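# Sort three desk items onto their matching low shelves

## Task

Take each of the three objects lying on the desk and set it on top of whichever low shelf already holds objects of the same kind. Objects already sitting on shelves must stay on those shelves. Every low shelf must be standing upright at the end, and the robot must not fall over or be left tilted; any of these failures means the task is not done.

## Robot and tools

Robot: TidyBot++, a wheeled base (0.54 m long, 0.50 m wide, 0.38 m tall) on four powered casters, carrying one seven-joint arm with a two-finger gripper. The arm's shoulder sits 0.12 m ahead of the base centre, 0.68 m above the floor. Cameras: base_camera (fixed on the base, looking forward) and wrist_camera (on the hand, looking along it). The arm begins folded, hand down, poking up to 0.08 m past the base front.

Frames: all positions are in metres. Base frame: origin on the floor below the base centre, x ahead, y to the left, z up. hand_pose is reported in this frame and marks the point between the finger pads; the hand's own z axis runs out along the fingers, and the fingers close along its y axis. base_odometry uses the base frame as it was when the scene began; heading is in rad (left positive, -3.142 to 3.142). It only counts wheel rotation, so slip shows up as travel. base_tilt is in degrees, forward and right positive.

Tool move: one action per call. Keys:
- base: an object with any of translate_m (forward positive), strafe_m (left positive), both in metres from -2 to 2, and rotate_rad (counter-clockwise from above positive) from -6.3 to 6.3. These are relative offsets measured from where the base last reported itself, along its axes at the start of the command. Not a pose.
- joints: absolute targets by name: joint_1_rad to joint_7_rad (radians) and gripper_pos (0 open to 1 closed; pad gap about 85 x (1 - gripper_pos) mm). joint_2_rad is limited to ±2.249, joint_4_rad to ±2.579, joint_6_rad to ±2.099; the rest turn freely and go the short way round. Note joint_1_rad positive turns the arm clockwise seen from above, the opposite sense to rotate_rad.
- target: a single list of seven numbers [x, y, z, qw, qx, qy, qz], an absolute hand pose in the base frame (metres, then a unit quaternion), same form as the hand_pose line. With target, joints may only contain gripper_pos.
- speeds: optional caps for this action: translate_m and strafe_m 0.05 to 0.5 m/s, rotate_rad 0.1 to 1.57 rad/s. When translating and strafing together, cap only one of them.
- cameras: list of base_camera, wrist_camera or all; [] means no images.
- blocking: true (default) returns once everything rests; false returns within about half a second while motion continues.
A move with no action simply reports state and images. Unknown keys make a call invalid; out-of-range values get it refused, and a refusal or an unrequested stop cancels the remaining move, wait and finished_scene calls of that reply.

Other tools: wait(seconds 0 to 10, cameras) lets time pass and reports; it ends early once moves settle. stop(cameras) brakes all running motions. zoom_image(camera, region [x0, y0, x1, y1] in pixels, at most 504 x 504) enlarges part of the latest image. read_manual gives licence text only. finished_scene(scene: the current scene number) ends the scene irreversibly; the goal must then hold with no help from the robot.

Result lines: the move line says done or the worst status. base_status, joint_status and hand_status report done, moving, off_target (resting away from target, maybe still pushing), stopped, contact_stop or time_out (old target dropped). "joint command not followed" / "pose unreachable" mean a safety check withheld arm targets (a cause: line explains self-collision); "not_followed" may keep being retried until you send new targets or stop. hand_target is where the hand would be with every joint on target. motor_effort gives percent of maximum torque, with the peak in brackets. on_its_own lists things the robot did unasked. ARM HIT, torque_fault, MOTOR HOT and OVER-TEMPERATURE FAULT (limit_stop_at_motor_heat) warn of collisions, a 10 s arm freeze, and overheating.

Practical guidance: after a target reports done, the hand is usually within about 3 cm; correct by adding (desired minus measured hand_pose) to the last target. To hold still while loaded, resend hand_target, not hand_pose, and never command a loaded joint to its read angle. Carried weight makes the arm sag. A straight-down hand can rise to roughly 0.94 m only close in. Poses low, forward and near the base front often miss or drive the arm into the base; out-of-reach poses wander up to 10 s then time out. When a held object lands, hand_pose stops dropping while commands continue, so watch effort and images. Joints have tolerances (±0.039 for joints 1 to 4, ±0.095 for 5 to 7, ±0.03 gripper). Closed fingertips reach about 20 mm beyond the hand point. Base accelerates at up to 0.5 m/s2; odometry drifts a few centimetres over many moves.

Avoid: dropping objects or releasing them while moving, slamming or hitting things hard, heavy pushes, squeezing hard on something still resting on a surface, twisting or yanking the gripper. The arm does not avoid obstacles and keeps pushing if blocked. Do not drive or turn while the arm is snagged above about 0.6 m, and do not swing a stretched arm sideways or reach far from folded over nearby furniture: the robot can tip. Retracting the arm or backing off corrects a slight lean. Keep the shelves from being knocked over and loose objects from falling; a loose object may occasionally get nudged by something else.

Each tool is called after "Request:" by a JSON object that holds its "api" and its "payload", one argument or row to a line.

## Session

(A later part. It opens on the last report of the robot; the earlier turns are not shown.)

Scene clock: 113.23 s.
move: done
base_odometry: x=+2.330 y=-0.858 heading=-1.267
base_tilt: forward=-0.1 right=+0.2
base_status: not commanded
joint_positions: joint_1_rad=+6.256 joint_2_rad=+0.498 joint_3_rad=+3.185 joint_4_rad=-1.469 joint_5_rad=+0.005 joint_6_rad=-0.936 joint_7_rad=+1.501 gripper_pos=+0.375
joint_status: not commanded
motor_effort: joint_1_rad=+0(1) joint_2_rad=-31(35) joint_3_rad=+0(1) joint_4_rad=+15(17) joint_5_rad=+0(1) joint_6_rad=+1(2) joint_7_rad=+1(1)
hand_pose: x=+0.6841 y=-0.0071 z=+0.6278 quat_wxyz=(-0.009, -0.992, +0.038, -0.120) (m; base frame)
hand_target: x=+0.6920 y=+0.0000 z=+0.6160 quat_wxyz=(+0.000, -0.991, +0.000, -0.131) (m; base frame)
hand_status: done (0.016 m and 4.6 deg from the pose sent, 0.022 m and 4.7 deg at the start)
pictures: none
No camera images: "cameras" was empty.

Request:
{"api": "move", "payload": {
  "target": [0.692, 0.0, 0.609, 0.0, 0.9914, 0.0, 0.1307],
  "cameras": ["wrist_camera"]
}}

Request:
{"api": "zoom_image", "payload": {
  "camera": "wrist_camera",
  "region": [200, 180, 460, 380]
}}

Scene clock: 114.10 s.
move: done
base_odometry: x=+2.329 y=-0.858 heading=-1.267
base_tilt: forward=-0.1 right=+0.3
base_status: not commanded
joint_positions: joint_1_rad=+6.256 joint_2_rad=+0.496 joint_3_rad=+3.185 joint_4_rad=-1.474 joint_5_rad=+0.005 joint_6_rad=-0.927 joint_7_rad=+1.501 gripper_pos=+0.375
joint_status: not commanded
motor_effort: joint_1_rad=+0(1) joint_2_rad=-29(32) joint_3_rad=+0(1) joint_4_rad=+14(16) joint_5_rad=+1(1) joint_6_rad=+3(4) joint_7_rad=+1(1)
hand_pose: x=+0.6849 y=-0.0071 z=+0.6276 quat_wxyz=(-0.009, -0.992, +0.038, -0.123) (m; base frame)
hand_target: x=+0.6920 y=+0.0000 z=+0.6090 quat_wxyz=(+0.000, -0.991, +0.000, -0.131) (m; base frame)
hand_status: done (0.021 m and 4.5 deg from the pose sent, 0.022 m and 4.6 deg at the start)
pictures: wrist_camera
camera_calibration:
wrist_camera: T_world_to_cam=[[-0.0463408, -0.998788, 0.0165855, 0.00551284], [-0.958699, 0.0398043, -0.281623, 0.894808], [0.280621, -0.0289511, -0.959382, 0.542701], [0, 0, 0, 1]] pos_world=[0.705814, -0.0143993, 0.772565]

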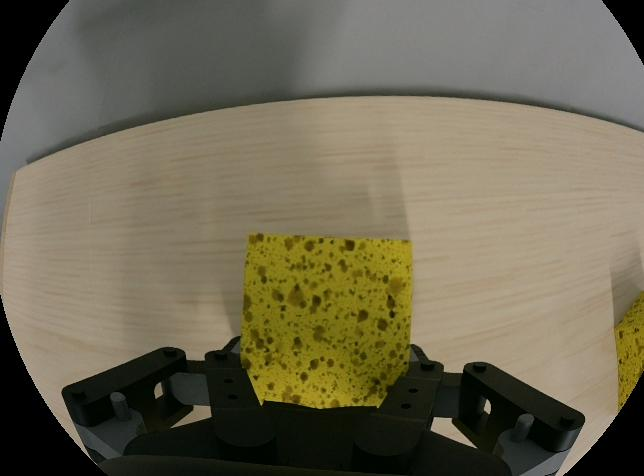

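Scaled by 1.938.

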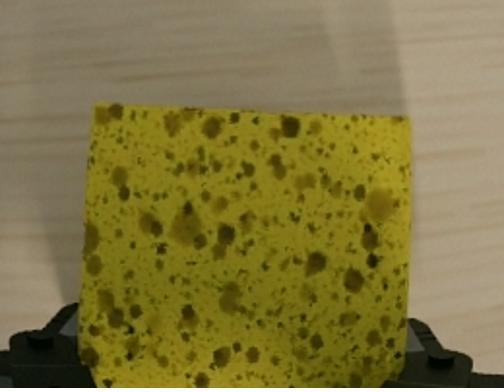

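Request:
{"api": "move", "payload": {
  "target": [0.692, 0.0, 0.619, 0.0, 0.9914, 0.0, 0.1307],
  "cameras": []
}}

Request:
{"api": "move", "payload": {
  "joints": {"gripper_pos": 0.15},
  "cameras": ["wrist_camera"]
}}

Scene clock: 114.87 s.
move: done
base_odometry: x=+2.329 y=-0.858 heading=-1.267
base_tilt: forward=-0.1 right=+0.2
base_status: not commanded
joint_positions: joint_1_rad=+6.256 joint_2_rad=+0.496 joint_3_rad=+3.185 joint_4_rad=-1.474 joint_5_rad=+0.005 joint_6_rad=-0.926 joint_7_rad=+1.501 gripper_pos=+0.375
joint_status: not commanded
motor_effort: joint_1_rad=+0(0) joint_2_rad=-29(29) joint_3_rad=+0(1) joint_4_rad=+14(15) joint_5_rad=+0(1) joint_6_rad=+3(4) joint_7_rad=+1(1)
hand_pose: x=+0.6849 y=-0.0071 z=+0.6277 quat_wxyz=(-0.009, -0.992, +0.038, -0.123) (m; base frame)
hand_target: x=+0.6920 y=+0.0000 z=+0.6190 quat_wxyz=(+0.000, -0.991, +0.000, -0.131) (m; base frame)
hand_status: done (0.013 m and 4.5 deg from the pose sent, 0.013 m and 4.5 deg at the start)
pictures: none
No camera images: "cameras" was empty.

Scene clock: 115.60 s.
move: done
base_odometry: x=+2.329 y=-0.858 heading=-1.267
base_tilt: forward=-0.1 right=+0.3
base_status: not commanded
joint_positions: joint_1_rad=+6.256 joint_2_rad=+0.506 joint_3_rad=+3.185 joint_4_rad=-1.474 joint_5_rad=+0.005 joint_6_rad=-0.926 joint_7_rad=+1.501 gripper_pos=+0.150
joint_status: all done
motor_effort: joint_1_rad=+0(1) joint_2_rad=-34(35) joint_3_rad=+0(1) joint_4_rad=+16(17) joint_5_rad=+1(1) joint_6_rad=+2(4) joint_7_rad=+1(1)
hand_pose: x=+0.6844 y=-0.0071 z=+0.6220 quat_wxyz=(-0.009, -0.992, +0.037, -0.118) (m; base frame)
hand_target: x=+0.6920 y=+0.0000 z=+0.6190 quat_wxyz=(+0.000, -0.991, +0.000, -0.131) (m; base frame)
hand_status: not commanded
pictures: wrist_camera
camera_calibration:
wrist_camera: T_world_to_cam=[[-0.0461611, -0.998783, 0.0173533, 0.00493624], [-0.96141, 0.0397037, -0.27224, 0.888787], [0.27122, -0.0292505, -0.962073, 0.545609], [0, 0, 0, 1]] pos_world=[0.706736, -0.0143986, 0.766793]

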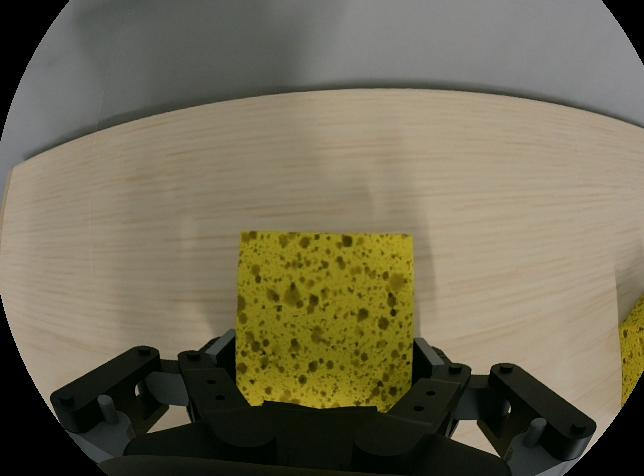

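Request:
{"api": "move", "payload": {
  "target": [0.68, 0.0, 0.78, 0.0, 0.9914, 0.0, 0.1307],
  "joints": {"gripper_pos": 0.0},
  "cameras": ["wrist_camera"]
}}

Scene clock: 117.73 s.
move: done
base_odometry: x=+2.329 y=-0.858 heading=-1.267
base_tilt: forward=-0.1 right=+0.3
base_status: not commanded
joint_positions: joint_1_rad=+6.256 joint_2_rad=+0.417 joint_3_rad=+3.185 joint_4_rad=-1.155 joint_5_rad=+0.005 joint_6_rad=-1.287 joint_7_rad=+1.501 gripper_pos=+0.000
joint_status: all done
motor_effort: joint_1_rad=+0(1) joint_2_rad=-32(37) joint_3_rad=+0(1) joint_4_rad=+18(18) joint_5_rad=+0(1) joint_6_rad=+1(3) joint_7_rad=+1(1)
hand_pose: x=+0.6909 y=-0.0056 z=+0.7668 quat_wxyz=(-0.007, -0.989, +0.039, -0.141) (m; base frame)
hand_target: x=+0.6800 y=+0.0000 z=+0.7800 quat_wxyz=(+0.000, -0.991, +0.000, -0.131) (m; base frame)
hand_status: done (0.018 m and 4.7 deg from the pose sent, 0.158 m and 4.7 deg at the start)
pictures: wrist_camera
camera_calibration:
wrist_camera: T_world_to_cam=[[-0.0493218, -0.998703, 0.0126006, 0.00996473], [-0.947614, 0.042805, -0.316536, 0.958813], [0.315586, -0.0275526, -0.948497, 0.642151], [0, 0, 0, 1]] pos_world=[0.706422, -0.0133972, 0.912451]

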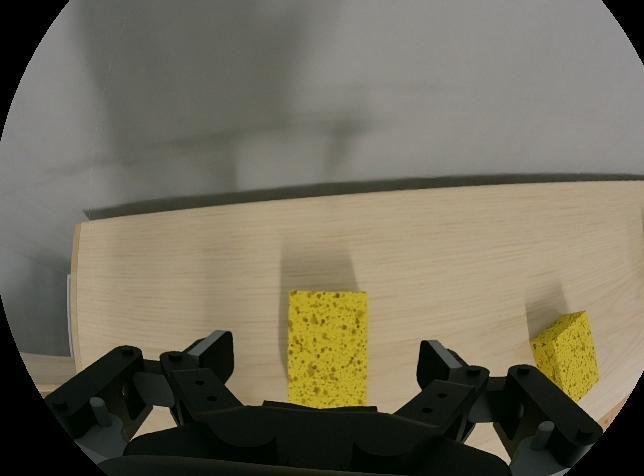

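Request:
{"api": "move", "payload": {
  "base": {"translate_m": -0.65, "strafe_m": -1.6, "rotate_rad": -1.569},
  "joints": {"joint_1_rad": 0.0, "joint_2_rad": -0.2, "joint_3_rad": 3.14, "joint_4_rad": -1.5, "joint_5_rad": 0.0, "joint_6_rad": -0.6, "joint_7_rad": 1.57},
  "cameras": ["wrist_camera"]
}}

Scene clock: 123.77 s.
move: done
base_odometry: x=+0.608 y=-0.717 heading=-2.836
base_tilt: forward=-0.1 right=+0.2
base_status: done
joint_positions: joint_1_rad=+6.272 joint_2_rad=-0.190 joint_3_rad=+3.156 joint_4_rad=-1.480 joint_5_rad=+0.005 joint_6_rad=-0.668 joint_7_rad=+1.501 gripper_pos=+0.000
joint_status: all done
motor_effort: joint_1_rad=+0(6) joint_2_rad=-14(37) joint_3_rad=+0(3) joint_4_rad=+20(21) joint_5_rad=+0(3) joint_6_rad=+7(8) joint_7_rad=+1(2)
hand_pose: x=+0.6302 y=-0.0022 z=+1.0647 quat_wxyz=(+0.017, -0.829, +0.030, -0.558) (m; base frame)
hand_target: x=+0.6329 y=+0.0023 z=+1.0776 quat_wxyz=(+0.001, -0.813, +0.000, -0.582) (m; base frame)
hand_status: not commanded
pictures: wrist_camera
camera_calibration:
wrist_camera: T_world_to_cam=[[-0.019832, -0.999253, -0.0331599, 0.0367725], [-0.340277, 0.0379324, -0.93956, 1.27598], [0.940116, -0.0073498, -0.340775, -0.0965868], [0, 0, 0, 1]] pos_world=[0.525719, -0.0123659, 1.16717]

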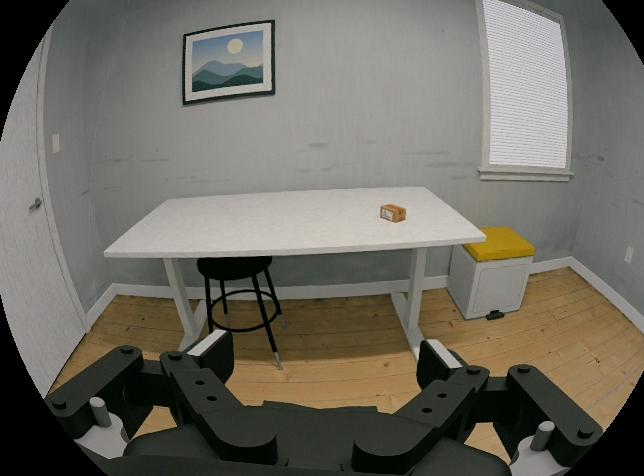

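Request:
{"api": "move", "payload": {
  "base": {"translate_m": 1.09, "strafe_m": -0.28},
  "cameras": ["wrist_camera"]
}}

Scene clock: 127.70 s.
move: done
base_odometry: x=-0.516 y=-0.777 heading=-2.837
base_tilt: forward=-0.1 right=+0.2
base_status: done
joint_positions: joint_1_rad=+6.272 joint_2_rad=-0.194 joint_3_rad=+3.156 joint_4_rad=-1.480 joint_5_rad=+0.005 joint_6_rad=-0.667 joint_7_rad=+1.501 gripper_pos=+0.000
joint_status: not commanded
motor_effort: joint_1_rad=+0(1) joint_2_rad=-13(17) joint_3_rad=+0(1) joint_4_rad=+20(21) joint_5_rad=+0(1) joint_6_rad=+6(8) joint_7_rad=+1(1)
hand_pose: x=+0.6287 y=-0.0022 z=+1.0666 quat_wxyz=(+0.018, -0.828, +0.030, -0.559) (m; base frame)
hand_target: x=+0.6329 y=+0.0023 z=+1.0776 quat_wxyz=(+0.001, -0.813, +0.000, -0.582) (m; base frame)
hand_status: not commanded
pictures: wrist_camera
camera_calibration:
wrist_camera: T_world_to_cam=[[-0.0195979, -0.999254, -0.0332785, 0.0367998], [-0.336296, 0.0379337, -0.940992, 1.27632], [0.941552, -0.00725004, -0.336788, -0.0997089], [0, 0, 0, 1]] pos_world=[0.523824, -0.0123662, 1.16865]

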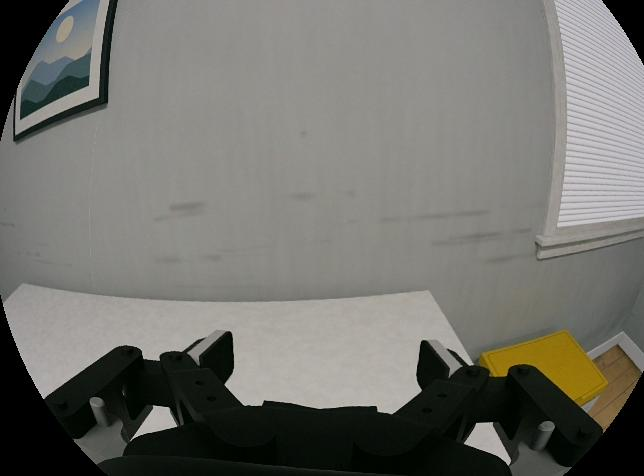

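Request:
{"api": "move", "payload": {
  "target": [0.58, 0.0, 0.90, 0.0, 0.995, 0.0, 0.0998],
  "cameras": ["wrist_camera", "base_camera"]
}}

Request:
{"api": "zoom_image", "payload": {
  "camera": "wrist_camera",
  "region": [200, 150, 460, 350]
}}

Scene clock: 130.17 s.
move: done
base_odometry: x=-0.516 y=-0.777 heading=-2.837
base_tilt: forward=-0.1 right=+0.3
base_status: not commanded
joint_positions: joint_1_rad=+6.272 joint_2_rad=+0.246 joint_3_rad=+3.156 joint_4_rad=-0.969 joint_5_rad=+0.005 joint_6_rad=-1.688 joint_7_rad=+1.501 gripper_pos=+0.000
joint_status: not commanded
motor_effort: joint_1_rad=+0(1) joint_2_rad=-25(27) joint_3_rad=-1(1) joint_4_rad=+17(21) joint_5_rad=+0(0) joint_6_rad=+2(8) joint_7_rad=+1(1)
hand_pose: x=+0.5897 y=-0.0008 z=+0.8969 quat_wxyz=(+0.000, -0.992, +0.036, -0.119) (m; base frame)
hand_target: x=+0.5800 y=+0.0000 z=+0.9000 quat_wxyz=(+0.000, -0.995, +0.000, -0.100) (m; base frame)
hand_status: done (0.010 m and 4.7 deg from the pose sent, 0.174 m and 56.7 deg at the start)
pictures: base_camera, wrist_camera
camera_calibration:
wrist_camera: T_world_to_cam=[[-0.0421417, -0.999112, -0.0000106712, 0.0152478], [-0.960768, 0.0405273, -0.274375, 0.873871], [0.274132, -0.0115524, -0.961623, 0.833841], [0, 0, 0, 1]] pos_world=[0.611648, -0.0105486, 1.04161]

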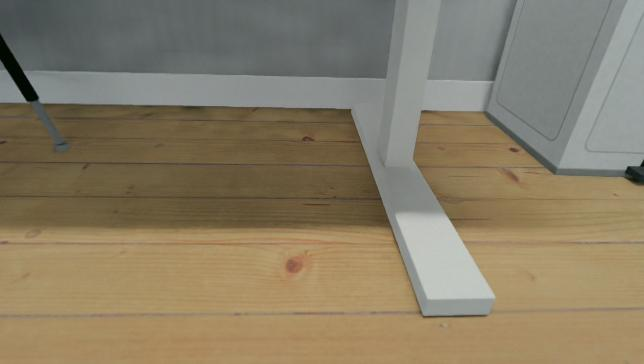

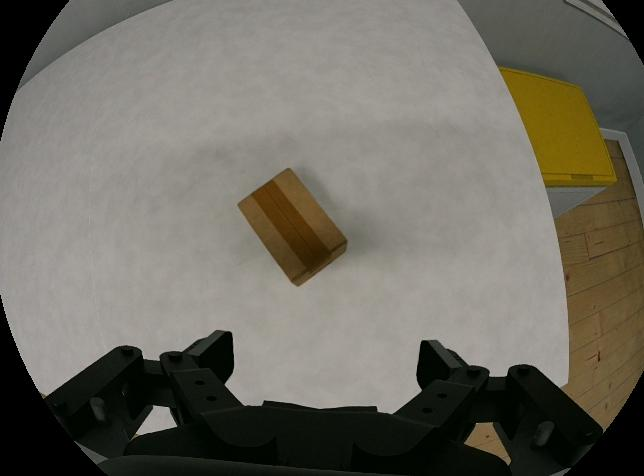

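Scaled by 1.938.

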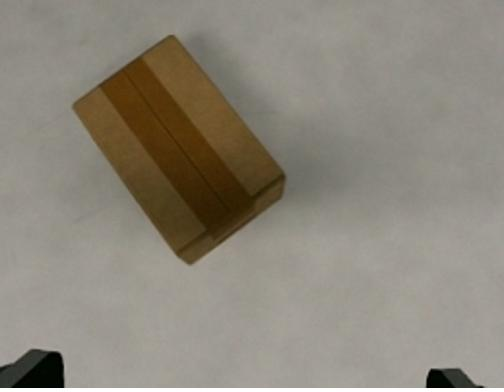

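Request:
{"api": "move", "payload": {
  "base": {"translate_m": 0.05},
  "target": [0.64, 0.031, 0.84, -0.0250, 0.9402, 0.3326, 0.0706],
  "cameras": ["wrist_camera"]
}}

Request:
{"api": "zoom_image", "payload": {
  "camera": "wrist_camera",
  "region": [200, 200, 460, 400]
}}

Scene clock: 133.97 s.
move: done
base_odometry: x=-0.564 y=-0.792 heading=-2.837
base_tilt: forward=-0.1 right=+0.2
base_status: done
joint_positions: joint_1_rad=+6.307 joint_2_rad=+0.462 joint_3_rad=+3.064 joint_4_rad=-0.871 joint_5_rad=+0.001 joint_6_rad=-1.694 joint_7_rad=+2.112 gripper_pos=+0.000
joint_status: not commanded
motor_effort: joint_1_rad=+0(1) joint_2_rad=-33(37) joint_3_rad=-1(1) joint_4_rad=+17(18) joint_5_rad=+0(1) joint_6_rad=+1(3) joint_7_rad=+1(1)
hand_pose: x=+0.6463 y=+0.0204 z=+0.8241 quat_wxyz=(+0.002, -0.956, -0.288, -0.060) (m; base frame)
hand_target: x=+0.6400 y=+0.0310 z=+0.8400 quat_wxyz=(+0.025, -0.940, -0.333, -0.071) (m; base frame)
hand_status: done (0.020 m and 6.1 deg from the pose sent, 0.082 m and 43.4 deg at the start)
pictures: wrist_camera
camera_calibration:
wrist_camera: T_world_to_cam=[[0.57638, -0.816438, 0.0348648, -0.393384], [-0.804056, -0.574221, -0.154156, 0.719552], [0.145879, 0.0608193, -0.987431, 0.851224], [0, 0, 0, 1]] pos_world=[0.681122, 0.0402377, 0.965164]

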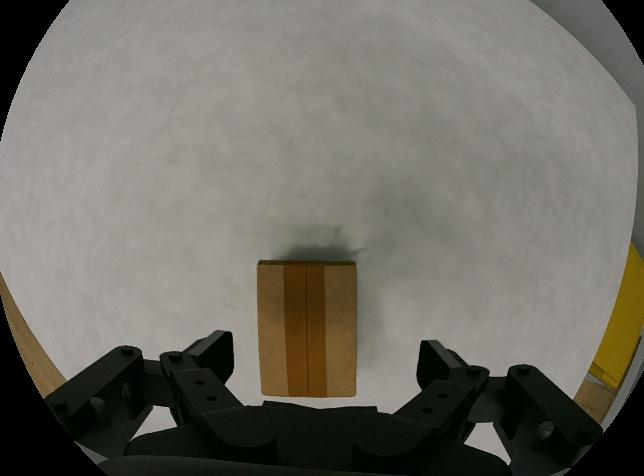

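Scaled by 1.938.

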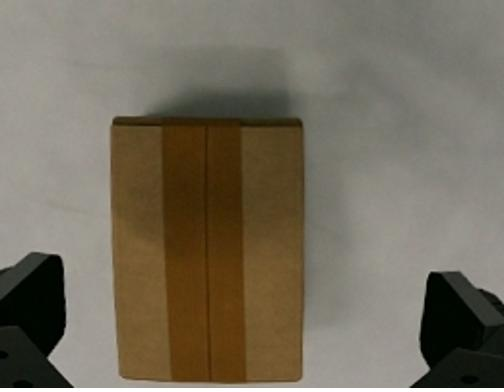

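Request:
{"api": "move", "payload": {
  "target": [0.637, 0.042, 0.806, -0.0262, 0.9341, 0.3490, 0.0702],
  "cameras": ["wrist_camera"]
}}

Request:
{"api": "zoom_image", "payload": {
  "camera": "wrist_camera",
  "region": [200, 220, 460, 420]
}}

Scene clock: 136.07 s.
move: done
base_odometry: x=-0.564 y=-0.792 heading=-2.837
base_tilt: forward=-0.1 right=+0.2
base_status: not commanded
joint_positions: joint_1_rad=+6.307 joint_2_rad=+0.452 joint_3_rad=+3.049 joint_4_rad=-0.973 joint_5_rad=+0.001 joint_6_rad=-1.662 joint_7_rad=+2.135 gripper_pos=+0.000
joint_status: not commanded
motor_effort: joint_1_rad=+0(1) joint_2_rad=-32(34) joint_3_rad=-1(2) joint_4_rad=+17(17) joint_5_rad=+0(1) joint_6_rad=+0(1) joint_7_rad=+1(1)
hand_pose: x=+0.6288 y=+0.0268 z=+0.7965 quat_wxyz=(+0.012, -0.952, -0.306, -0.032) (m; base frame)
hand_target: x=+0.6370 y=+0.0420 z=+0.8060 quat_wxyz=(+0.026, -0.934, -0.349, -0.070) (m; base frame)
hand_status: done (0.020 m and 7.1 deg from the pose sent, 0.030 m and 8.0 deg at the start)
pictures: wrist_camera
camera_calibration:
wrist_camera: T_world_to_cam=[[0.607706, -0.794162, -0.000154786, -0.369568], [-0.789522, -0.604134, -0.10806, 0.659868], [0.0857236, 0.0657908, -0.994144, 0.869151], [0, 0, 0, 1]] pos_world=[0.671062, 0.0479696, 0.935309]

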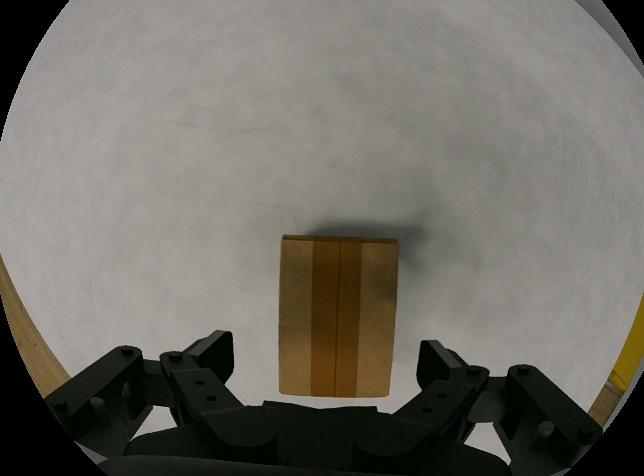

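Scaled by 1.938.

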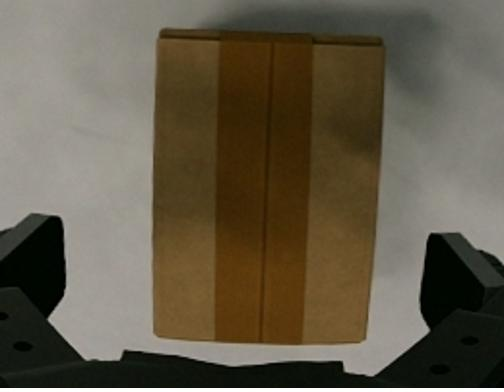

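Request:
{"api": "move", "payload": {
  "target": [0.651, 0.046, 0.767, -0.0262, 0.9341, 0.3490, 0.0702],
  "cameras": ["wrist_camera"]
}}

Request:
{"api": "zoom_image", "payload": {
  "camera": "wrist_camera",
  "region": [200, 220, 460, 420]
}}

Scene clock: 137.70 s.
move: done
base_odometry: x=-0.564 y=-0.792 heading=-2.837
base_tilt: forward=-0.1 right=+0.2
base_status: not commanded
joint_positions: joint_1_rad=+6.307 joint_2_rad=+0.456 joint_3_rad=+3.040 joint_4_rad=-1.053 joint_5_rad=+0.001 joint_6_rad=-1.560 joint_7_rad=+2.135 gripper_pos=+0.000
joint_status: not commanded
motor_effort: joint_1_rad=+0(1) joint_2_rad=-33(34) joint_3_rad=-2(2) joint_4_rad=+17(17) joint_5_rad=+0(0) joint_6_rad=+1(1) joint_7_rad=+1(1)
hand_pose: x=+0.6384 y=+0.0324 z=+0.7698 quat_wxyz=(+0.012, -0.950, -0.310, -0.041) (m; base frame)
hand_target: x=+0.6510 y=+0.0460 z=+0.7670 quat_wxyz=(+0.026, -0.934, -0.349, -0.070) (m; base frame)
hand_status: done (0.019 m and 6.1 deg from the pose sent, 0.042 m and 7.1 deg at the start)
pictures: wrist_camera
camera_calibration:
wrist_camera: T_world_to_cam=[[0.614194, -0.789132, 0.00610169, -0.379993], [-0.782453, -0.609964, -0.125345, 0.676898], [0.102635, 0.0722116, -0.992094, 0.828888], [0, 0, 0, 1]] pos_world=[0.677957, 0.0531636, 0.9095]

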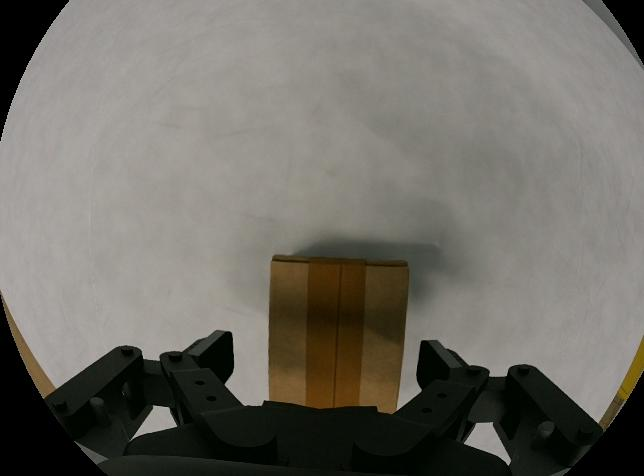

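Scaled by 1.938.

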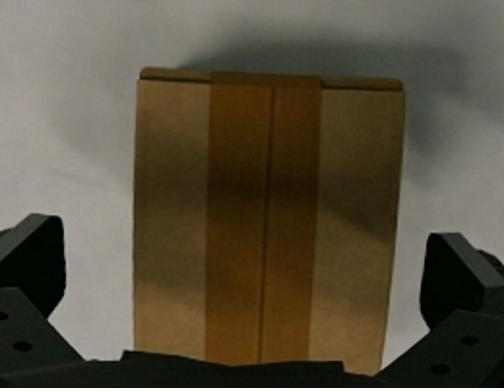

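Request:
{"api": "move", "payload": {
  "target": [0.657, 0.0435, 0.7535, -0.0262, 0.9341, 0.3490, 0.0702],
  "cameras": ["wrist_camera"]
}}

Request:
{"api": "zoom_image", "payload": {
  "camera": "wrist_camera",
  "region": [200, 220, 460, 420]
}}

Scene clock: 138.80 s.
move: done
base_odometry: x=-0.564 y=-0.792 heading=-2.837
base_tilt: forward=-0.1 right=+0.2
base_status: not commanded
joint_positions: joint_1_rad=+6.310 joint_2_rad=+0.462 joint_3_rad=+3.036 joint_4_rad=-1.071 joint_5_rad=+0.001 joint_6_rad=-1.522 joint_7_rad=+2.140 gripper_pos=+0.000
joint_status: not commanded
motor_effort: joint_1_rad=+0(1) joint_2_rad=-33(34) joint_3_rad=-1(2) joint_4_rad=+17(17) joint_5_rad=+0(1) joint_6_rad=-1(1) joint_7_rad=+1(1)
hand_pose: x=+0.6452 y=+0.0329 z=+0.7620 quat_wxyz=(+0.011, -0.949, -0.312, -0.049) (m; base frame)
hand_target: x=+0.6570 y=+0.0435 z=+0.7535 quat_wxyz=(+0.026, -0.934, -0.349, -0.070) (m; base frame)
hand_status: done (0.018 m and 5.5 deg from the pose sent, 0.027 m and 6.1 deg at the start)
pictures: wrist_camera
camera_calibration:
wrist_camera: T_world_to_cam=[[0.617294, -0.786625, 0.0129999, -0.391065], [-0.77801, -0.61282, -0.13839, 0.688732], [0.116828, 0.0753134, -0.990292, 0.809765], [0, 0, 0, 1]] pos_world=[0.682639, 0.0534609, 0.902302]

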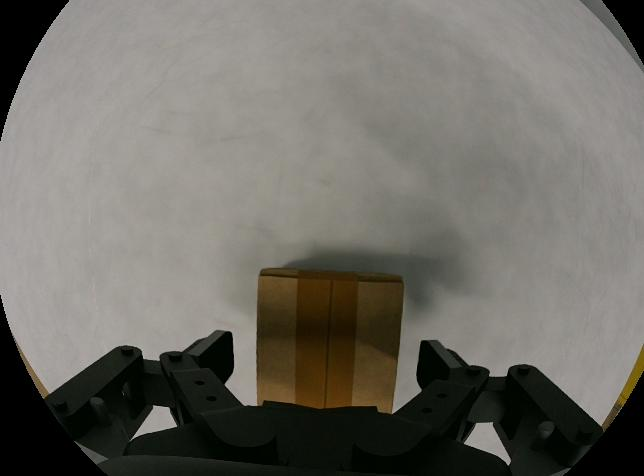

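Scaled by 1.938.

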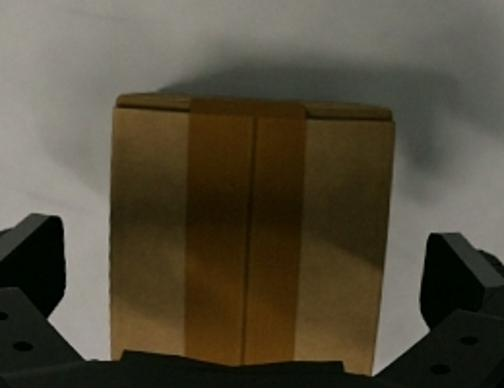

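Request:
{"api": "move", "payload": {
  "joints": {"gripper_pos": 0.5},
  "cameras": ["wrist_camera"]
}}

Request:
{"api": "move", "payload": {
  "target": [0.645, 0.0435, 0.84, -0.0262, 0.9341, 0.3490, 0.0702],
  "cameras": ["wrist_camera"]
}}

Scene clock: 139.87 s.
move: off_target
base_odometry: x=-0.564 y=-0.792 heading=-2.837
base_tilt: forward=-0.1 right=+0.2
base_status: not commanded
joint_positions: joint_1_rad=+6.310 joint_2_rad=+0.460 joint_3_rad=+3.036 joint_4_rad=-1.071 joint_5_rad=+0.001 joint_6_rad=-1.521 joint_7_rad=+2.140 gripper_pos=+0.366
joint_status: gripper_pos off_target (ended at +0.366, target +0.500)
motor_effort: joint_1_rad=+0(1) joint_2_rad=-30(33) joint_3_rad=-1(1) joint_4_rad=+15(17) joint_5_rad=+0(0) joint_6_rad=+0(1) joint_7_rad=+1(1)
hand_pose: x=+0.6452 y=+0.0330 z=+0.7629 quat_wxyz=(+0.011, -0.949, -0.312, -0.050) (m; base frame)
hand_target: x=+0.6570 y=+0.0435 z=+0.7535 quat_wxyz=(+0.026, -0.934, -0.349, -0.070) (m; base frame)
hand_status: not commanded
pictures: wrist_camera
camera_calibration:
wrist_camera: T_world_to_cam=[[0.61726, -0.786628, 0.014354, -0.392089], [-0.777688, -0.612804, -0.140262, 0.690102], [0.11913, 0.0754151, -0.99001, 0.808962], [0, 0, 0, 1]] pos_world=[0.682333, 0.0534607, 0.903304]

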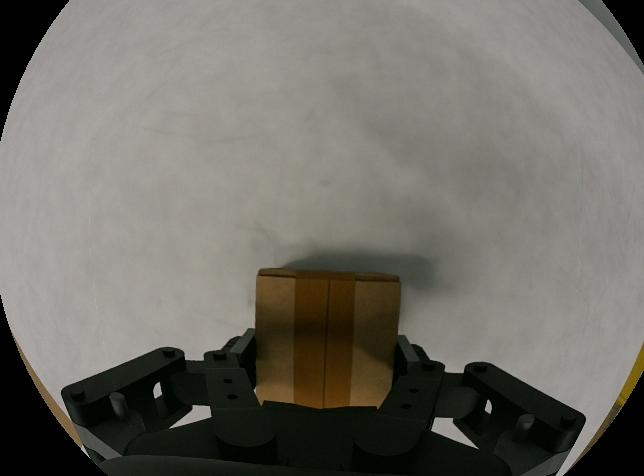

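Scene clock: 141.23 s.
move: done
base_odometry: x=-0.564 y=-0.792 heading=-2.837
base_tilt: forward=-0.1 right=+0.1
base_status: not commanded
joint_positions: joint_1_rad=+6.310 joint_2_rad=+0.477 joint_3_rad=+3.036 joint_4_rad=-0.841 joint_5_rad=+0.001 joint_6_rad=-1.683 joint_7_rad=+2.140 gripper_pos=+0.366
joint_status: not commanded
motor_effort: joint_1_rad=+0(1) joint_2_rad=-34(36) joint_3_rad=-1(2) joint_4_rad=+17(19) joint_5_rad=+0(1) joint_6_rad=+1(2) joint_7_rad=+1(1)
hand_pose: x=+0.6577 y=+0.0301 z=+0.8275 quat_wxyz=(+0.005, -0.948, -0.310, -0.075) (m; base frame)
hand_target: x=+0.6450 y=+0.0435 z=+0.8400 quat_wxyz=(+0.026, -0.934, -0.349, -0.070) (m; base frame)
hand_status: done (0.022 m and 5.3 deg from the pose sent, 0.078 m and 5.4 deg at the start)
pictures: wrist_camera
camera_calibration:
wrist_camera: T_world_to_cam=[[0.613206, -0.788837, 0.0414007, -0.422578], [-0.771606, -0.609385, -0.18241, 0.737944], [0.169121, 0.0799102, -0.98235, 0.832212], [0, 0, 0, 1]] pos_world=[0.687785, 0.0498442, 0.969627]

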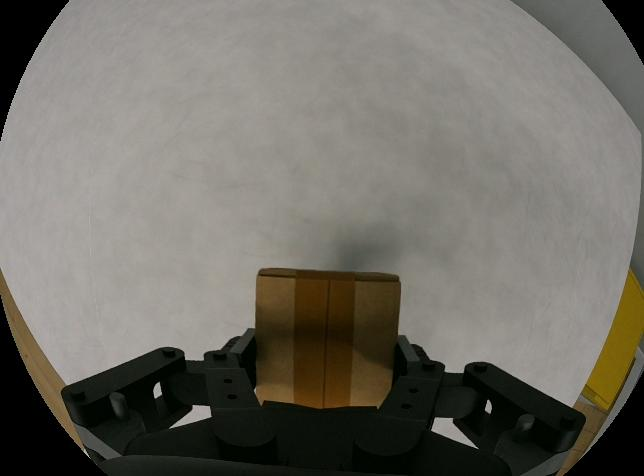

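Request:
{"api": "move", "payload": {
  "base": {"translate_m": -1.5, "strafe_m": -0.6, "rotate_rad": -1.572},
  "joints": {"joint_1_rad": 0.0, "joint_2_rad": -0.1, "joint_3_rad": 3.14, "joint_4_rad": -1.7, "joint_5_rad": 0.0, "joint_6_rad": -0.7, "joint_7_rad": 1.57},
  "cameras": ["wrist_camera"]
}}

Scene clock: 147.13 s.
move: done
base_odometry: x=+0.687 y=+0.230 heading=+1.873
base_tilt: forward=-0.1 right=+0.3
base_status: done
joint_positions: joint_1_rad=+6.290 joint_2_rad=-0.077 joint_3_rad=+3.130 joint_4_rad=-1.684 joint_5_rad=-0.001 joint_6_rad=-0.771 joint_7_rad=+1.655 gripper_pos=+0.366
joint_status: all done
motor_effort: joint_1_rad=+0(7) joint_2_rad=-18(38) joint_3_rad=+0(3) joint_4_rad=+21(22) joint_5_rad=+0(2) joint_6_rad=+6(7) joint_7_rad=+1(2)
hand_pose: x=+0.6160 y=+0.0039 z=+0.8653 quat_wxyz=(-0.015, -0.927, -0.041, -0.373) (m; base frame)
hand_target: x=+0.6233 y=+0.0022 z=+0.8839 quat_wxyz=(+0.000, -0.913, +0.000, -0.408) (m; base frame)
hand_status: not commanded
pictures: wrist_camera
camera_calibration:
wrist_camera: T_world_to_cam=[[0.0873071, -0.992916, 0.0805938, -0.128412], [-0.688813, -0.118617, -0.715169, 1.10478], [0.719663, 0.0069253, -0.694289, 0.290436], [0, 0, 0, 1]] pos_world=[0.563184, 0.00153174, 1.0021]

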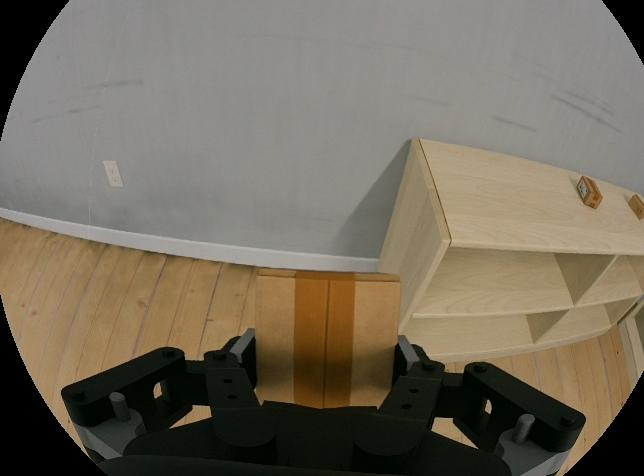

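Request:
{"api": "move", "payload": {
  "base": {"translate_m": 0.43, "strafe_m": -0.44},
  "target": [0.67, 0.0, 0.78, 0.0, 0.9987, 0.0, 0.0500],
  "cameras": ["wrist_camera"]
}}

Scene clock: 150.80 s.
move: done
base_odometry: x=+0.979 y=+0.772 heading=+1.873
base_tilt: forward=-0.1 right=+0.2
base_status: done
joint_positions: joint_1_rad=+6.286 joint_2_rad=+0.521 joint_3_rad=+3.160 joint_4_rad=-0.955 joint_5_rad=-0.001 joint_6_rad=-1.545 joint_7_rad=+1.655 gripper_pos=+0.366
joint_status: not commanded
motor_effort: joint_1_rad=+0(2) joint_2_rad=-36(39) joint_3_rad=+0(2) joint_4_rad=+17(22) joint_5_rad=+1(1) joint_6_rad=+1(7) joint_7_rad=+1(1)
hand_pose: x=+0.6788 y=-0.0081 z=+0.7673 quat_wxyz=(-0.007, -0.998, -0.033, -0.060) (m; base frame)
hand_target: x=+0.6700 y=+0.0000 z=+0.7800 quat_wxyz=(+0.000, -0.999, +0.000, -0.050) (m; base frame)
hand_status: done (0.017 m and 4.0 deg from the pose sent, 0.101 m and 38.4 deg at the start)
pictures: wrist_camera
camera_calibration:
wrist_camera: T_world_to_cam=[[0.0961147, -0.995109, 0.0227975, -0.0996357], [-0.982653, -0.0985113, -0.157129, 0.847958], [0.158606, -0.00729963, -0.987315, 0.782824], [0, 0, 0, 1]] pos_world=[0.718664, -0.00990069, 0.908403]

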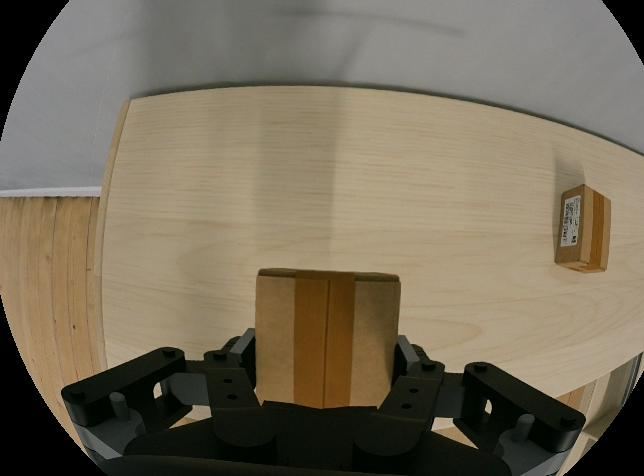

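Request:
{"api": "move", "payload": {
  "target": [0.705, 0.0, 0.70, 0.0, 0.9987, 0.0, 0.0500],
  "cameras": ["wrist_camera"]
}}

Request:
{"api": "zoom_image", "payload": {
  "camera": "wrist_camera",
  "region": [200, 240, 460, 440]
}}

Scene clock: 152.70 s.
move: done
base_odometry: x=+0.979 y=+0.772 heading=+1.873
base_tilt: forward=-0.1 right=+0.2
base_status: not commanded
joint_positions: joint_1_rad=+6.286 joint_2_rad=+0.620 joint_3_rad=+3.160 joint_4_rad=-1.006 joint_5_rad=-0.001 joint_6_rad=-1.463 joint_7_rad=+1.655 gripper_pos=+0.366
joint_status: not commanded
motor_effort: joint_1_rad=+0(1) joint_2_rad=-39(43) joint_3_rad=+0(1) joint_4_rad=+17(19) joint_5_rad=+0(1) joint_6_rad=+1(2) joint_7_rad=+1(1)
hand_pose: x=+0.6940 y=-0.0085 z=+0.6960 quat_wxyz=(-0.006, -0.999, -0.033, -0.026) (m; base frame)
hand_target: x=+0.7050 y=+0.0000 z=+0.7000 quat_wxyz=(+0.000, -0.999, +0.000, -0.050) (m; base frame)
hand_status: done (0.014 m and 4.8 deg from the pose sent, 0.073 m and 4.0 deg at the start)
pictures: wrist_camera
camera_calibration:
wrist_camera: T_world_to_cam=[[0.0977, -0.995077, 0.0166218, -0.0966296], [-0.990954, -0.0988121, -0.0908146, 0.811263], [0.0920099, -0.00759887, -0.995729, 0.762096], [0, 0, 0, 1]] pos_world=[0.743244, -0.0102003, 0.834122]

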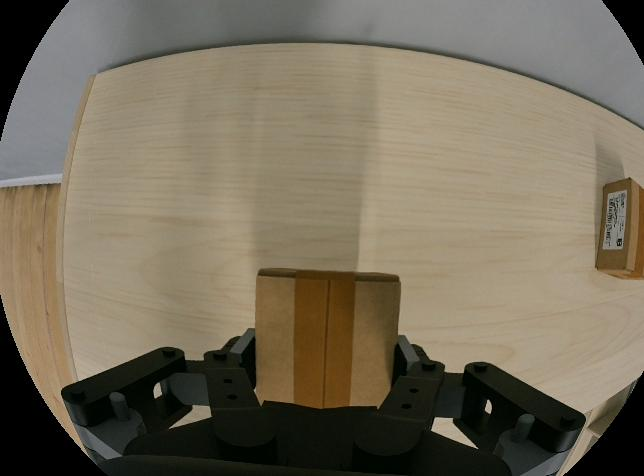

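Scaled by 1.938.

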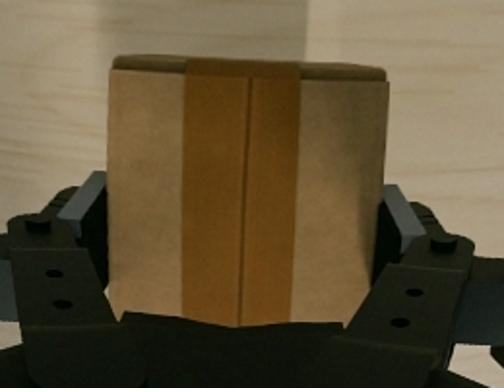

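Request:
{"api": "move", "payload": {
  "target": [0.722, 0.0, 0.672, 0.0, 0.9972, 0.0, 0.0749],
  "cameras": []
}}

Scene clock: 153.87 s.
move: done
base_odometry: x=+0.979 y=+0.772 heading=+1.873
base_tilt: forward=-0.2 right=+0.3
base_status: not commanded
joint_positions: joint_1_rad=+6.286 joint_2_rad=+0.625 joint_3_rad=+3.160 joint_4_rad=-1.074 joint_5_rad=-0.001 joint_6_rad=-1.343 joint_7_rad=+1.655 gripper_pos=+0.366
joint_status: not commanded
motor_effort: joint_1_rad=+0(1) joint_2_rad=-39(41) joint_3_rad=+0(1) joint_4_rad=+17(18) joint_5_rad=+0(1) joint_6_rad=+1(2) joint_7_rad=+1(1)
hand_pose: x=+0.7083 y=-0.0090 z=+0.6731 quat_wxyz=(-0.007, -0.998, -0.033, -0.050) (m; base frame)
hand_target: x=+0.7220 y=+0.0000 z=+0.6720 quat_wxyz=(+0.000, -0.997, +0.000, -0.075) (m; base frame)
hand_status: done (0.016 m and 4.9 deg from the pose sent, 0.038 m and 6.8 deg at the start)
pictures: none
No camera images: "cameras" was empty.

Request:
{"api": "move", "payload": {
  "target": [0.722, 0.0, 0.660, 0.0, 0.9972, 0.0, 0.0749],
  "cameras": []
}}

Request:
{"api": "move", "payload": {
  "target": [0.722, 0.0, 0.651, 0.0, 0.9972, 0.0, 0.0749],
  "cameras": ["wrist_camera"]
}}

Scene clock: 154.80 s.
move: done
base_odometry: x=+0.979 y=+0.772 heading=+1.873
base_tilt: forward=-0.2 right=+0.2
base_status: not commanded
joint_positions: joint_1_rad=+6.286 joint_2_rad=+0.627 joint_3_rad=+3.160 joint_4_rad=-1.103 joint_5_rad=-0.001 joint_6_rad=-1.306 joint_7_rad=+1.655 gripper_pos=+0.366
joint_status: not commanded
motor_effort: joint_1_rad=+0(0) joint_2_rad=-39(40) joint_3_rad=+0(1) joint_4_rad=+17(18) joint_5_rad=+0(1) joint_6_rad=+0(2) joint_7_rad=+1(1)
hand_pose: x=+0.7090 y=-0.0091 z=+0.6630 quat_wxyz=(-0.008, -0.998, -0.033, -0.052) (m; base frame)
hand_target: x=+0.7220 y=+0.0000 z=+0.6600 quat_wxyz=(+0.000, -0.997, +0.000, -0.075) (m; base frame)
hand_status: done (0.016 m and 4.7 deg from the pose sent, 0.021 m and 4.9 deg at the start)
pictures: none
No camera images: "cameras" was empty.

Scene clock: 155.40 s.
move: done
base_odometry: x=+0.979 y=+0.772 heading=+1.873
base_tilt: forward=-0.1 right=+0.2
base_status: not commanded
joint_positions: joint_1_rad=+6.286 joint_2_rad=+0.628 joint_3_rad=+3.160 joint_4_rad=-1.124 joint_5_rad=-0.001 joint_6_rad=-1.280 joint_7_rad=+1.655 gripper_pos=+0.366
joint_status: not commanded
motor_effort: joint_1_rad=+0(0) joint_2_rad=-39(40) joint_3_rad=-1(1) joint_4_rad=+17(18) joint_5_rad=+0(1) joint_6_rad=+1(2) joint_7_rad=+1(1)
hand_pose: x=+0.7094 y=-0.0091 z=+0.6560 quat_wxyz=(-0.008, -0.998, -0.033, -0.054) (m; base frame)
hand_target: x=+0.7220 y=+0.0000 z=+0.6510 quat_wxyz=(+0.000, -0.997, +0.000, -0.075) (m; base frame)
hand_status: done (0.016 m and 4.6 deg from the pose sent, 0.020 m and 4.7 deg at the start)
pictures: wrist_camera
camera_calibration:
wrist_camera: T_world_to_cam=[[0.0970484, -0.995008, 0.0232354, -0.102028], [-0.984273, -0.0994113, -0.146025, 0.854352], [0.147606, -0.00869841, -0.989008, 0.676944], [0, 0, 0, 1]] pos_world=[0.750896, -0.0106979, 0.796631]

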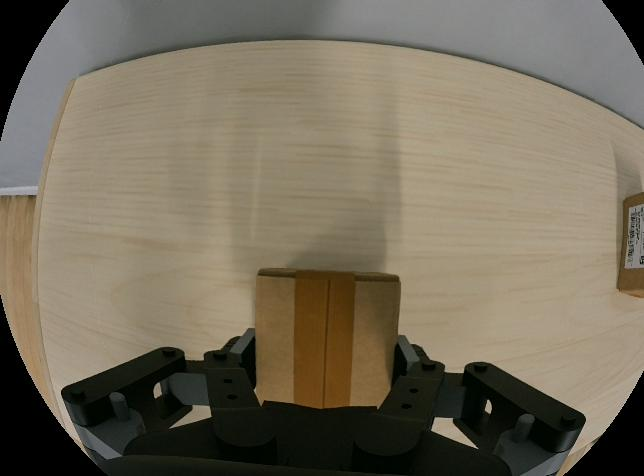

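Request:
{"api": "move", "payload": {
  "target": [0.722, 0.0, 0.643, 0.0, 0.9972, 0.0, 0.0749],
  "cameras": []
}}

Scene clock: 156.10 s.
move: done
base_odometry: x=+0.979 y=+0.772 heading=+1.873
base_tilt: forward=-0.2 right=+0.2
base_status: not commanded
joint_positions: joint_1_rad=+6.286 joint_2_rad=+0.627 joint_3_rad=+3.160 joint_4_rad=-1.135 joint_5_rad=-0.001 joint_6_rad=-1.261 joint_7_rad=+1.655 gripper_pos=+0.366
joint_status: not commanded
motor_effort: joint_1_rad=+0(1) joint_2_rad=-35(39) joint_3_rad=+0(1) joint_4_rad=+15(17) joint_5_rad=+0(1) joint_6_rad=+1(2) joint_7_rad=+1(1)
hand_pose: x=+0.7115 y=-0.0092 z=+0.6537 quat_wxyz=(-0.008, -0.998, -0.033, -0.059) (m; base frame)
hand_target: x=+0.7220 y=+0.0000 z=+0.6430 quat_wxyz=(+0.000, -0.997, +0.000, -0.075) (m; base frame)
hand_status: done (0.018 m and 4.3 deg from the pose sent, 0.020 m and 4.6 deg at the start)
pictures: none
No camera images: "cameras" was empty.

Request:
{"api": "move", "payload": {
  "target": [0.722, 0.0, 0.649, 0.0, 0.9972, 0.0, 0.0749],
  "joints": {"gripper_pos": 0.15},
  "cameras": ["wrist_camera"]
}}

Request:
{"api": "move", "payload": {
  "target": [0.70, 0.0, 0.80, 0.0, 0.9972, 0.0, 0.0749],
  "joints": {"gripper_pos": 0.0},
  "cameras": ["wrist_camera"]
}}

Scene clock: 157.07 s.
move: done
base_odometry: x=+0.979 y=+0.772 heading=+1.873
base_tilt: forward=-0.1 right=+0.2
base_status: not commanded
joint_positions: joint_1_rad=+6.286 joint_2_rad=+0.628 joint_3_rad=+3.160 joint_4_rad=-1.135 joint_5_rad=-0.001 joint_6_rad=-1.261 joint_7_rad=+1.655 gripper_pos=+0.150
joint_status: all done
motor_effort: joint_1_rad=+0(1) joint_2_rad=-38(39) joint_3_rad=+0(1) joint_4_rad=+16(17) joint_5_rad=+0(1) joint_6_rad=+1(2) joint_7_rad=+1(1)
hand_pose: x=+0.7114 y=-0.0092 z=+0.6529 quat_wxyz=(-0.008, -0.998, -0.033, -0.058) (m; base frame)
hand_target: x=+0.7220 y=+0.0000 z=+0.6490 quat_wxyz=(+0.000, -0.997, +0.000, -0.075) (m; base frame)
hand_status: done (0.015 m and 4.4 deg from the pose sent, 0.015 m and 4.3 deg at the start)
pictures: wrist_camera
camera_calibration:
wrist_camera: T_world_to_cam=[[0.0969264, -0.994997, 0.0241923, -0.102701], [-0.982958, -0.0995117, -0.154569, 0.860431], [0.156203, -0.00879821, -0.987686, 0.666746], [0, 0, 0, 1]] pos_world=[0.751574, -0.0106978, 0.794016]

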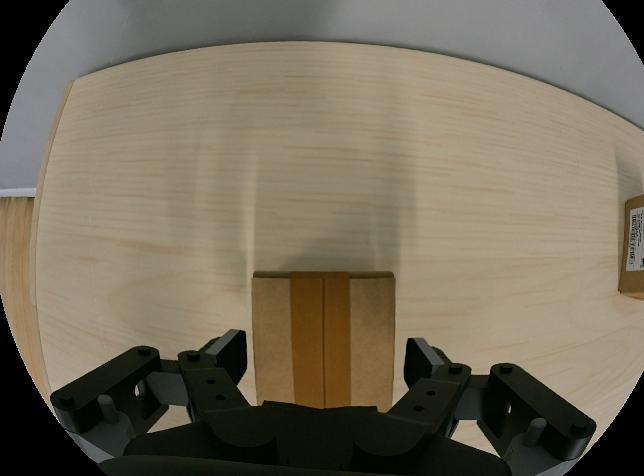

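Scene clock: 158.93 s.
move: done
base_odometry: x=+0.979 y=+0.772 heading=+1.873
base_tilt: forward=+0.0 right=+0.3
base_status: not commanded
joint_positions: joint_1_rad=+6.286 joint_2_rad=+0.589 joint_3_rad=+3.160 joint_4_rad=-0.793 joint_5_rad=-0.001 joint_6_rad=-1.593 joint_7_rad=+1.655 gripper_pos=+0.000
joint_status: all done
motor_effort: joint_1_rad=+0(1) joint_2_rad=-37(40) joint_3_rad=+0(1) joint_4_rad=+17(18) joint_5_rad=+0(1) joint_6_rad=+2(2) joint_7_rad=+1(1)
hand_pose: x=+0.7131 y=-0.0081 z=+0.7835 quat_wxyz=(-0.009, -0.996, -0.033, -0.083) (m; base frame)
hand_target: x=+0.7000 y=+0.0000 z=+0.8000 quat_wxyz=(+0.000, -0.997, +0.000, -0.075) (m; base frame)
hand_status: done (0.023 m and 4.1 deg from the pose sent, 0.148 m and 4.4 deg at the start)
pictures: wrist_camera
camera_calibration:
wrist_camera: T_world_to_cam=[[0.0960709, -0.994945, 0.0292463, -0.108353], [-0.974287, -0.100011, -0.201897, 0.91332], [0.203801, -0.00909791, -0.97897, 0.754631], [0, 0, 0, 1]] pos_world=[0.746452, -0.00959764, 0.926326]

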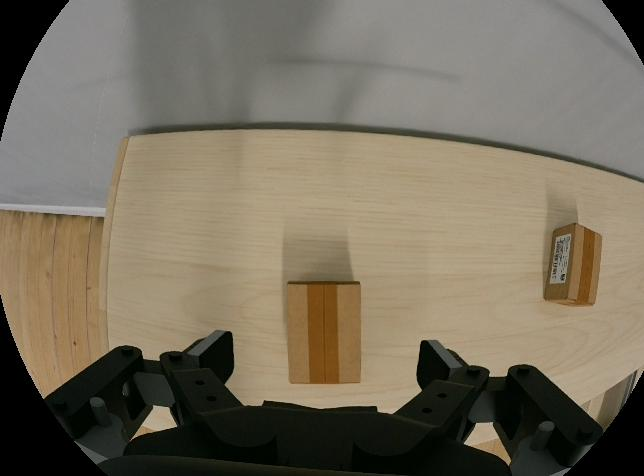

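Request:
{"api": "move", "payload": {
  "base": {"translate_m": -0.6, "rotate_rad": 0.0},
  "joints": {"joint_1_rad": 0.0, "joint_2_rad": -0.2, "joint_3_rad": 3.14, "joint_4_rad": -1.5, "joint_5_rad": 0.0, "joint_6_rad": -0.6, "joint_7_rad": 1.57},
  "cameras": ["wrist_camera"]
}}

Request:
{"api": "move", "payload": {
  "base": {"strafe_m": 0.01, "translate_m": -0.005},
  "cameras": ["wrist_camera"]
}}

Scene clock: 161.93 s.
move: done
base_odometry: x=+1.158 y=+0.199 heading=+1.873
base_tilt: forward=-0.2 right=+0.2
base_status: done
joint_positions: joint_1_rad=+6.285 joint_2_rad=-0.200 joint_3_rad=+3.160 joint_4_rad=-1.477 joint_5_rad=-0.001 joint_6_rad=-0.672 joint_7_rad=+1.655 gripper_pos=+0.000
joint_status: all done
motor_effort: joint_1_rad=+0(2) joint_2_rad=-13(42) joint_3_rad=+0(2) joint_4_rad=+21(21) joint_5_rad=+0(1) joint_6_rad=+7(8) joint_7_rad=+1(2)
hand_pose: x=+0.6256 y=-0.0100 z=+1.0703 quat_wxyz=(-0.027, -0.827, -0.025, -0.561) (m; base frame)
hand_target: x=+0.6329 y=+0.0023 z=+1.0776 quat_wxyz=(+0.001, -0.813, +0.000, -0.582) (m; base frame)
hand_status: not commanded
pictures: wrist_camera
camera_calibration:
wrist_camera: T_world_to_cam=[[0.0222134, -0.994422, 0.103109, -0.14302], [-0.331853, -0.104621, -0.937512, 1.27114], [0.94307, -0.0133917, -0.332326, -0.10138], [0, 0, 0, 1]] pos_world=[0.520618, -0.0105917, 1.17277]

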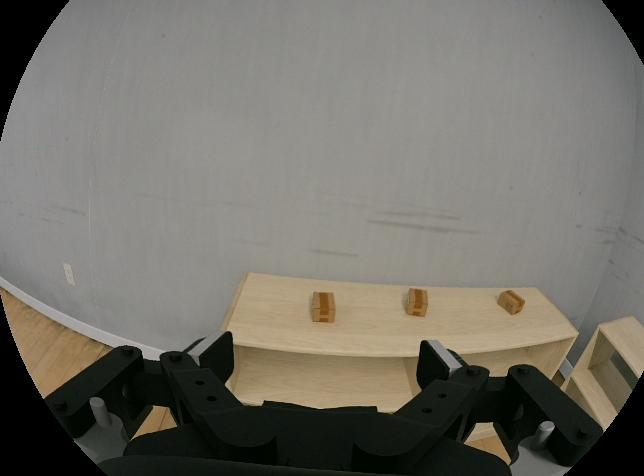

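Scene clock: 162.60 s.
move: done
base_odometry: x=+1.150 y=+0.191 heading=+1.874
base_tilt: forward=-0.2 right=+0.3
base_status: done
joint_positions: joint_1_rad=+6.285 joint_2_rad=-0.201 joint_3_rad=+3.153 joint_4_rad=-1.478 joint_5_rad=-0.001 joint_6_rad=-0.670 joint_7_rad=+1.655 gripper_pos=+0.000
joint_status: not commanded
motor_effort: joint_1_rad=+0(2) joint_2_rad=-13(15) joint_3_rad=+0(3) joint_4_rad=+20(21) joint_5_rad=+0(1) joint_6_rad=+7(8) joint_7_rad=+1(1)
hand_pose: x=+0.6255 y=-0.0059 z=+1.0706 quat_wxyz=(-0.026, -0.826, -0.029, -0.562) (m; base frame)
hand_target: x=+0.6329 y=+0.0023 z=+1.0776 quat_wxyz=(+0.001, -0.813, +0.000, -0.582) (m; base frame)
hand_status: not commanded
pictures: wrist_camera
camera_calibration:
wrist_camera: T_world_to_cam=[[0.0290824, -0.994101, 0.104484, -0.144765], [-0.329826, -0.108217, -0.937819, 1.27092], [0.943594, -0.00718751, -0.331028, -0.102861], [0, 0, 0, 1]] pos_world=[0.520452, -0.00711445, 1.17297]

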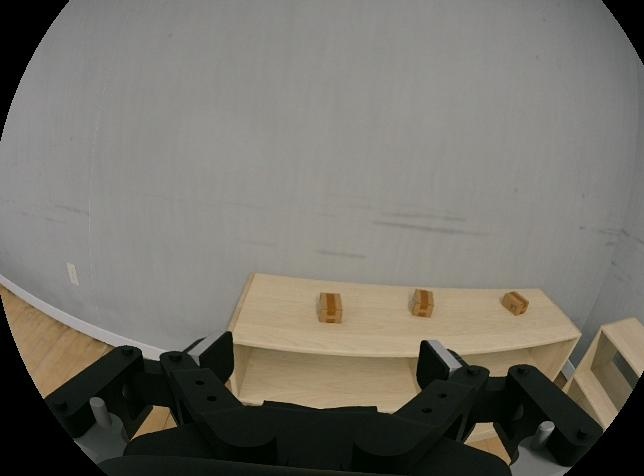

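Request:
{"api": "move", "payload": {
  "base": {"translate_m": 0.6, "strafe_m": -0.6, "rotate_rad": -1.571},
  "cameras": ["wrist_camera"]
}}

Request:
{"api": "zoom_image", "payload": {
  "camera": "wrist_camera",
  "region": [220, 220, 472, 420]
}}

Scene clock: 166.63 s.
move: done
base_odometry: x=+1.544 y=+0.943 heading=+0.302
base_tilt: forward=-0.1 right=+0.2
base_status: done
joint_positions: joint_1_rad=+6.285 joint_2_rad=-0.198 joint_3_rad=+3.140 joint_4_rad=-1.480 joint_5_rad=-0.001 joint_6_rad=-0.667 joint_7_rad=+1.655 gripper_pos=+0.000
joint_status: not commanded
motor_effort: joint_1_rad=+0(2) joint_2_rad=-13(18) joint_3_rad=+0(3) joint_4_rad=+20(22) joint_5_rad=+0(1) joint_6_rad=+7(8) joint_7_rad=+1(1)
hand_pose: x=+0.6267 y=+0.0016 z=+1.0690 quat_wxyz=(-0.023, -0.827, -0.035, -0.561) (m; base frame)
hand_target: x=+0.6329 y=+0.0023 z=+1.0776 quat_wxyz=(+0.001, -0.813, +0.000, -0.582) (m; base frame)
hand_status: not commanded
pictures: wrist_camera
camera_calibration:
wrist_camera: T_world_to_cam=[[0.0419586, -0.993379, 0.106948, -0.147834], [-0.330002, -0.114814, -0.936972, 1.26977], [0.943047, 0.00402084, -0.332635, -0.102413], [0, 0, 0, 1]] pos_world=[0.521812, -0.000655096, 1.17149]

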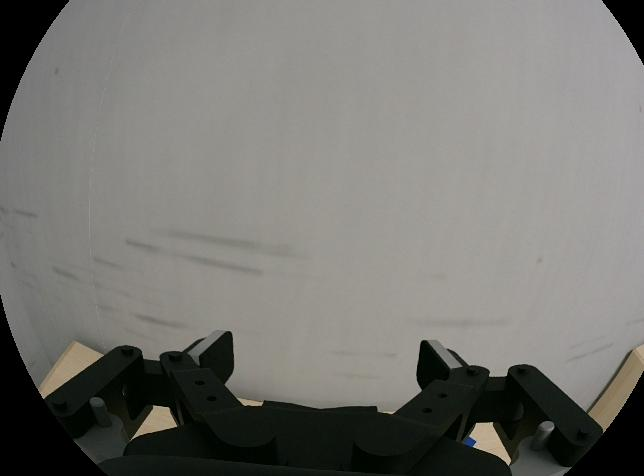

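Scaled by 2.000.

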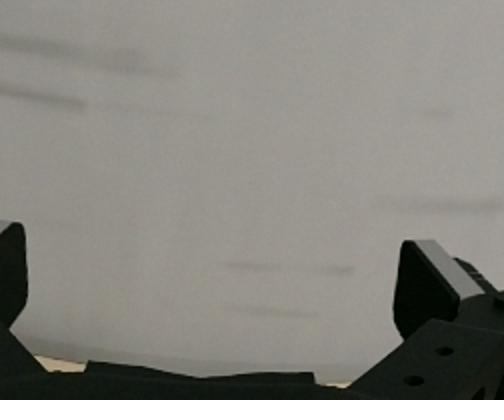

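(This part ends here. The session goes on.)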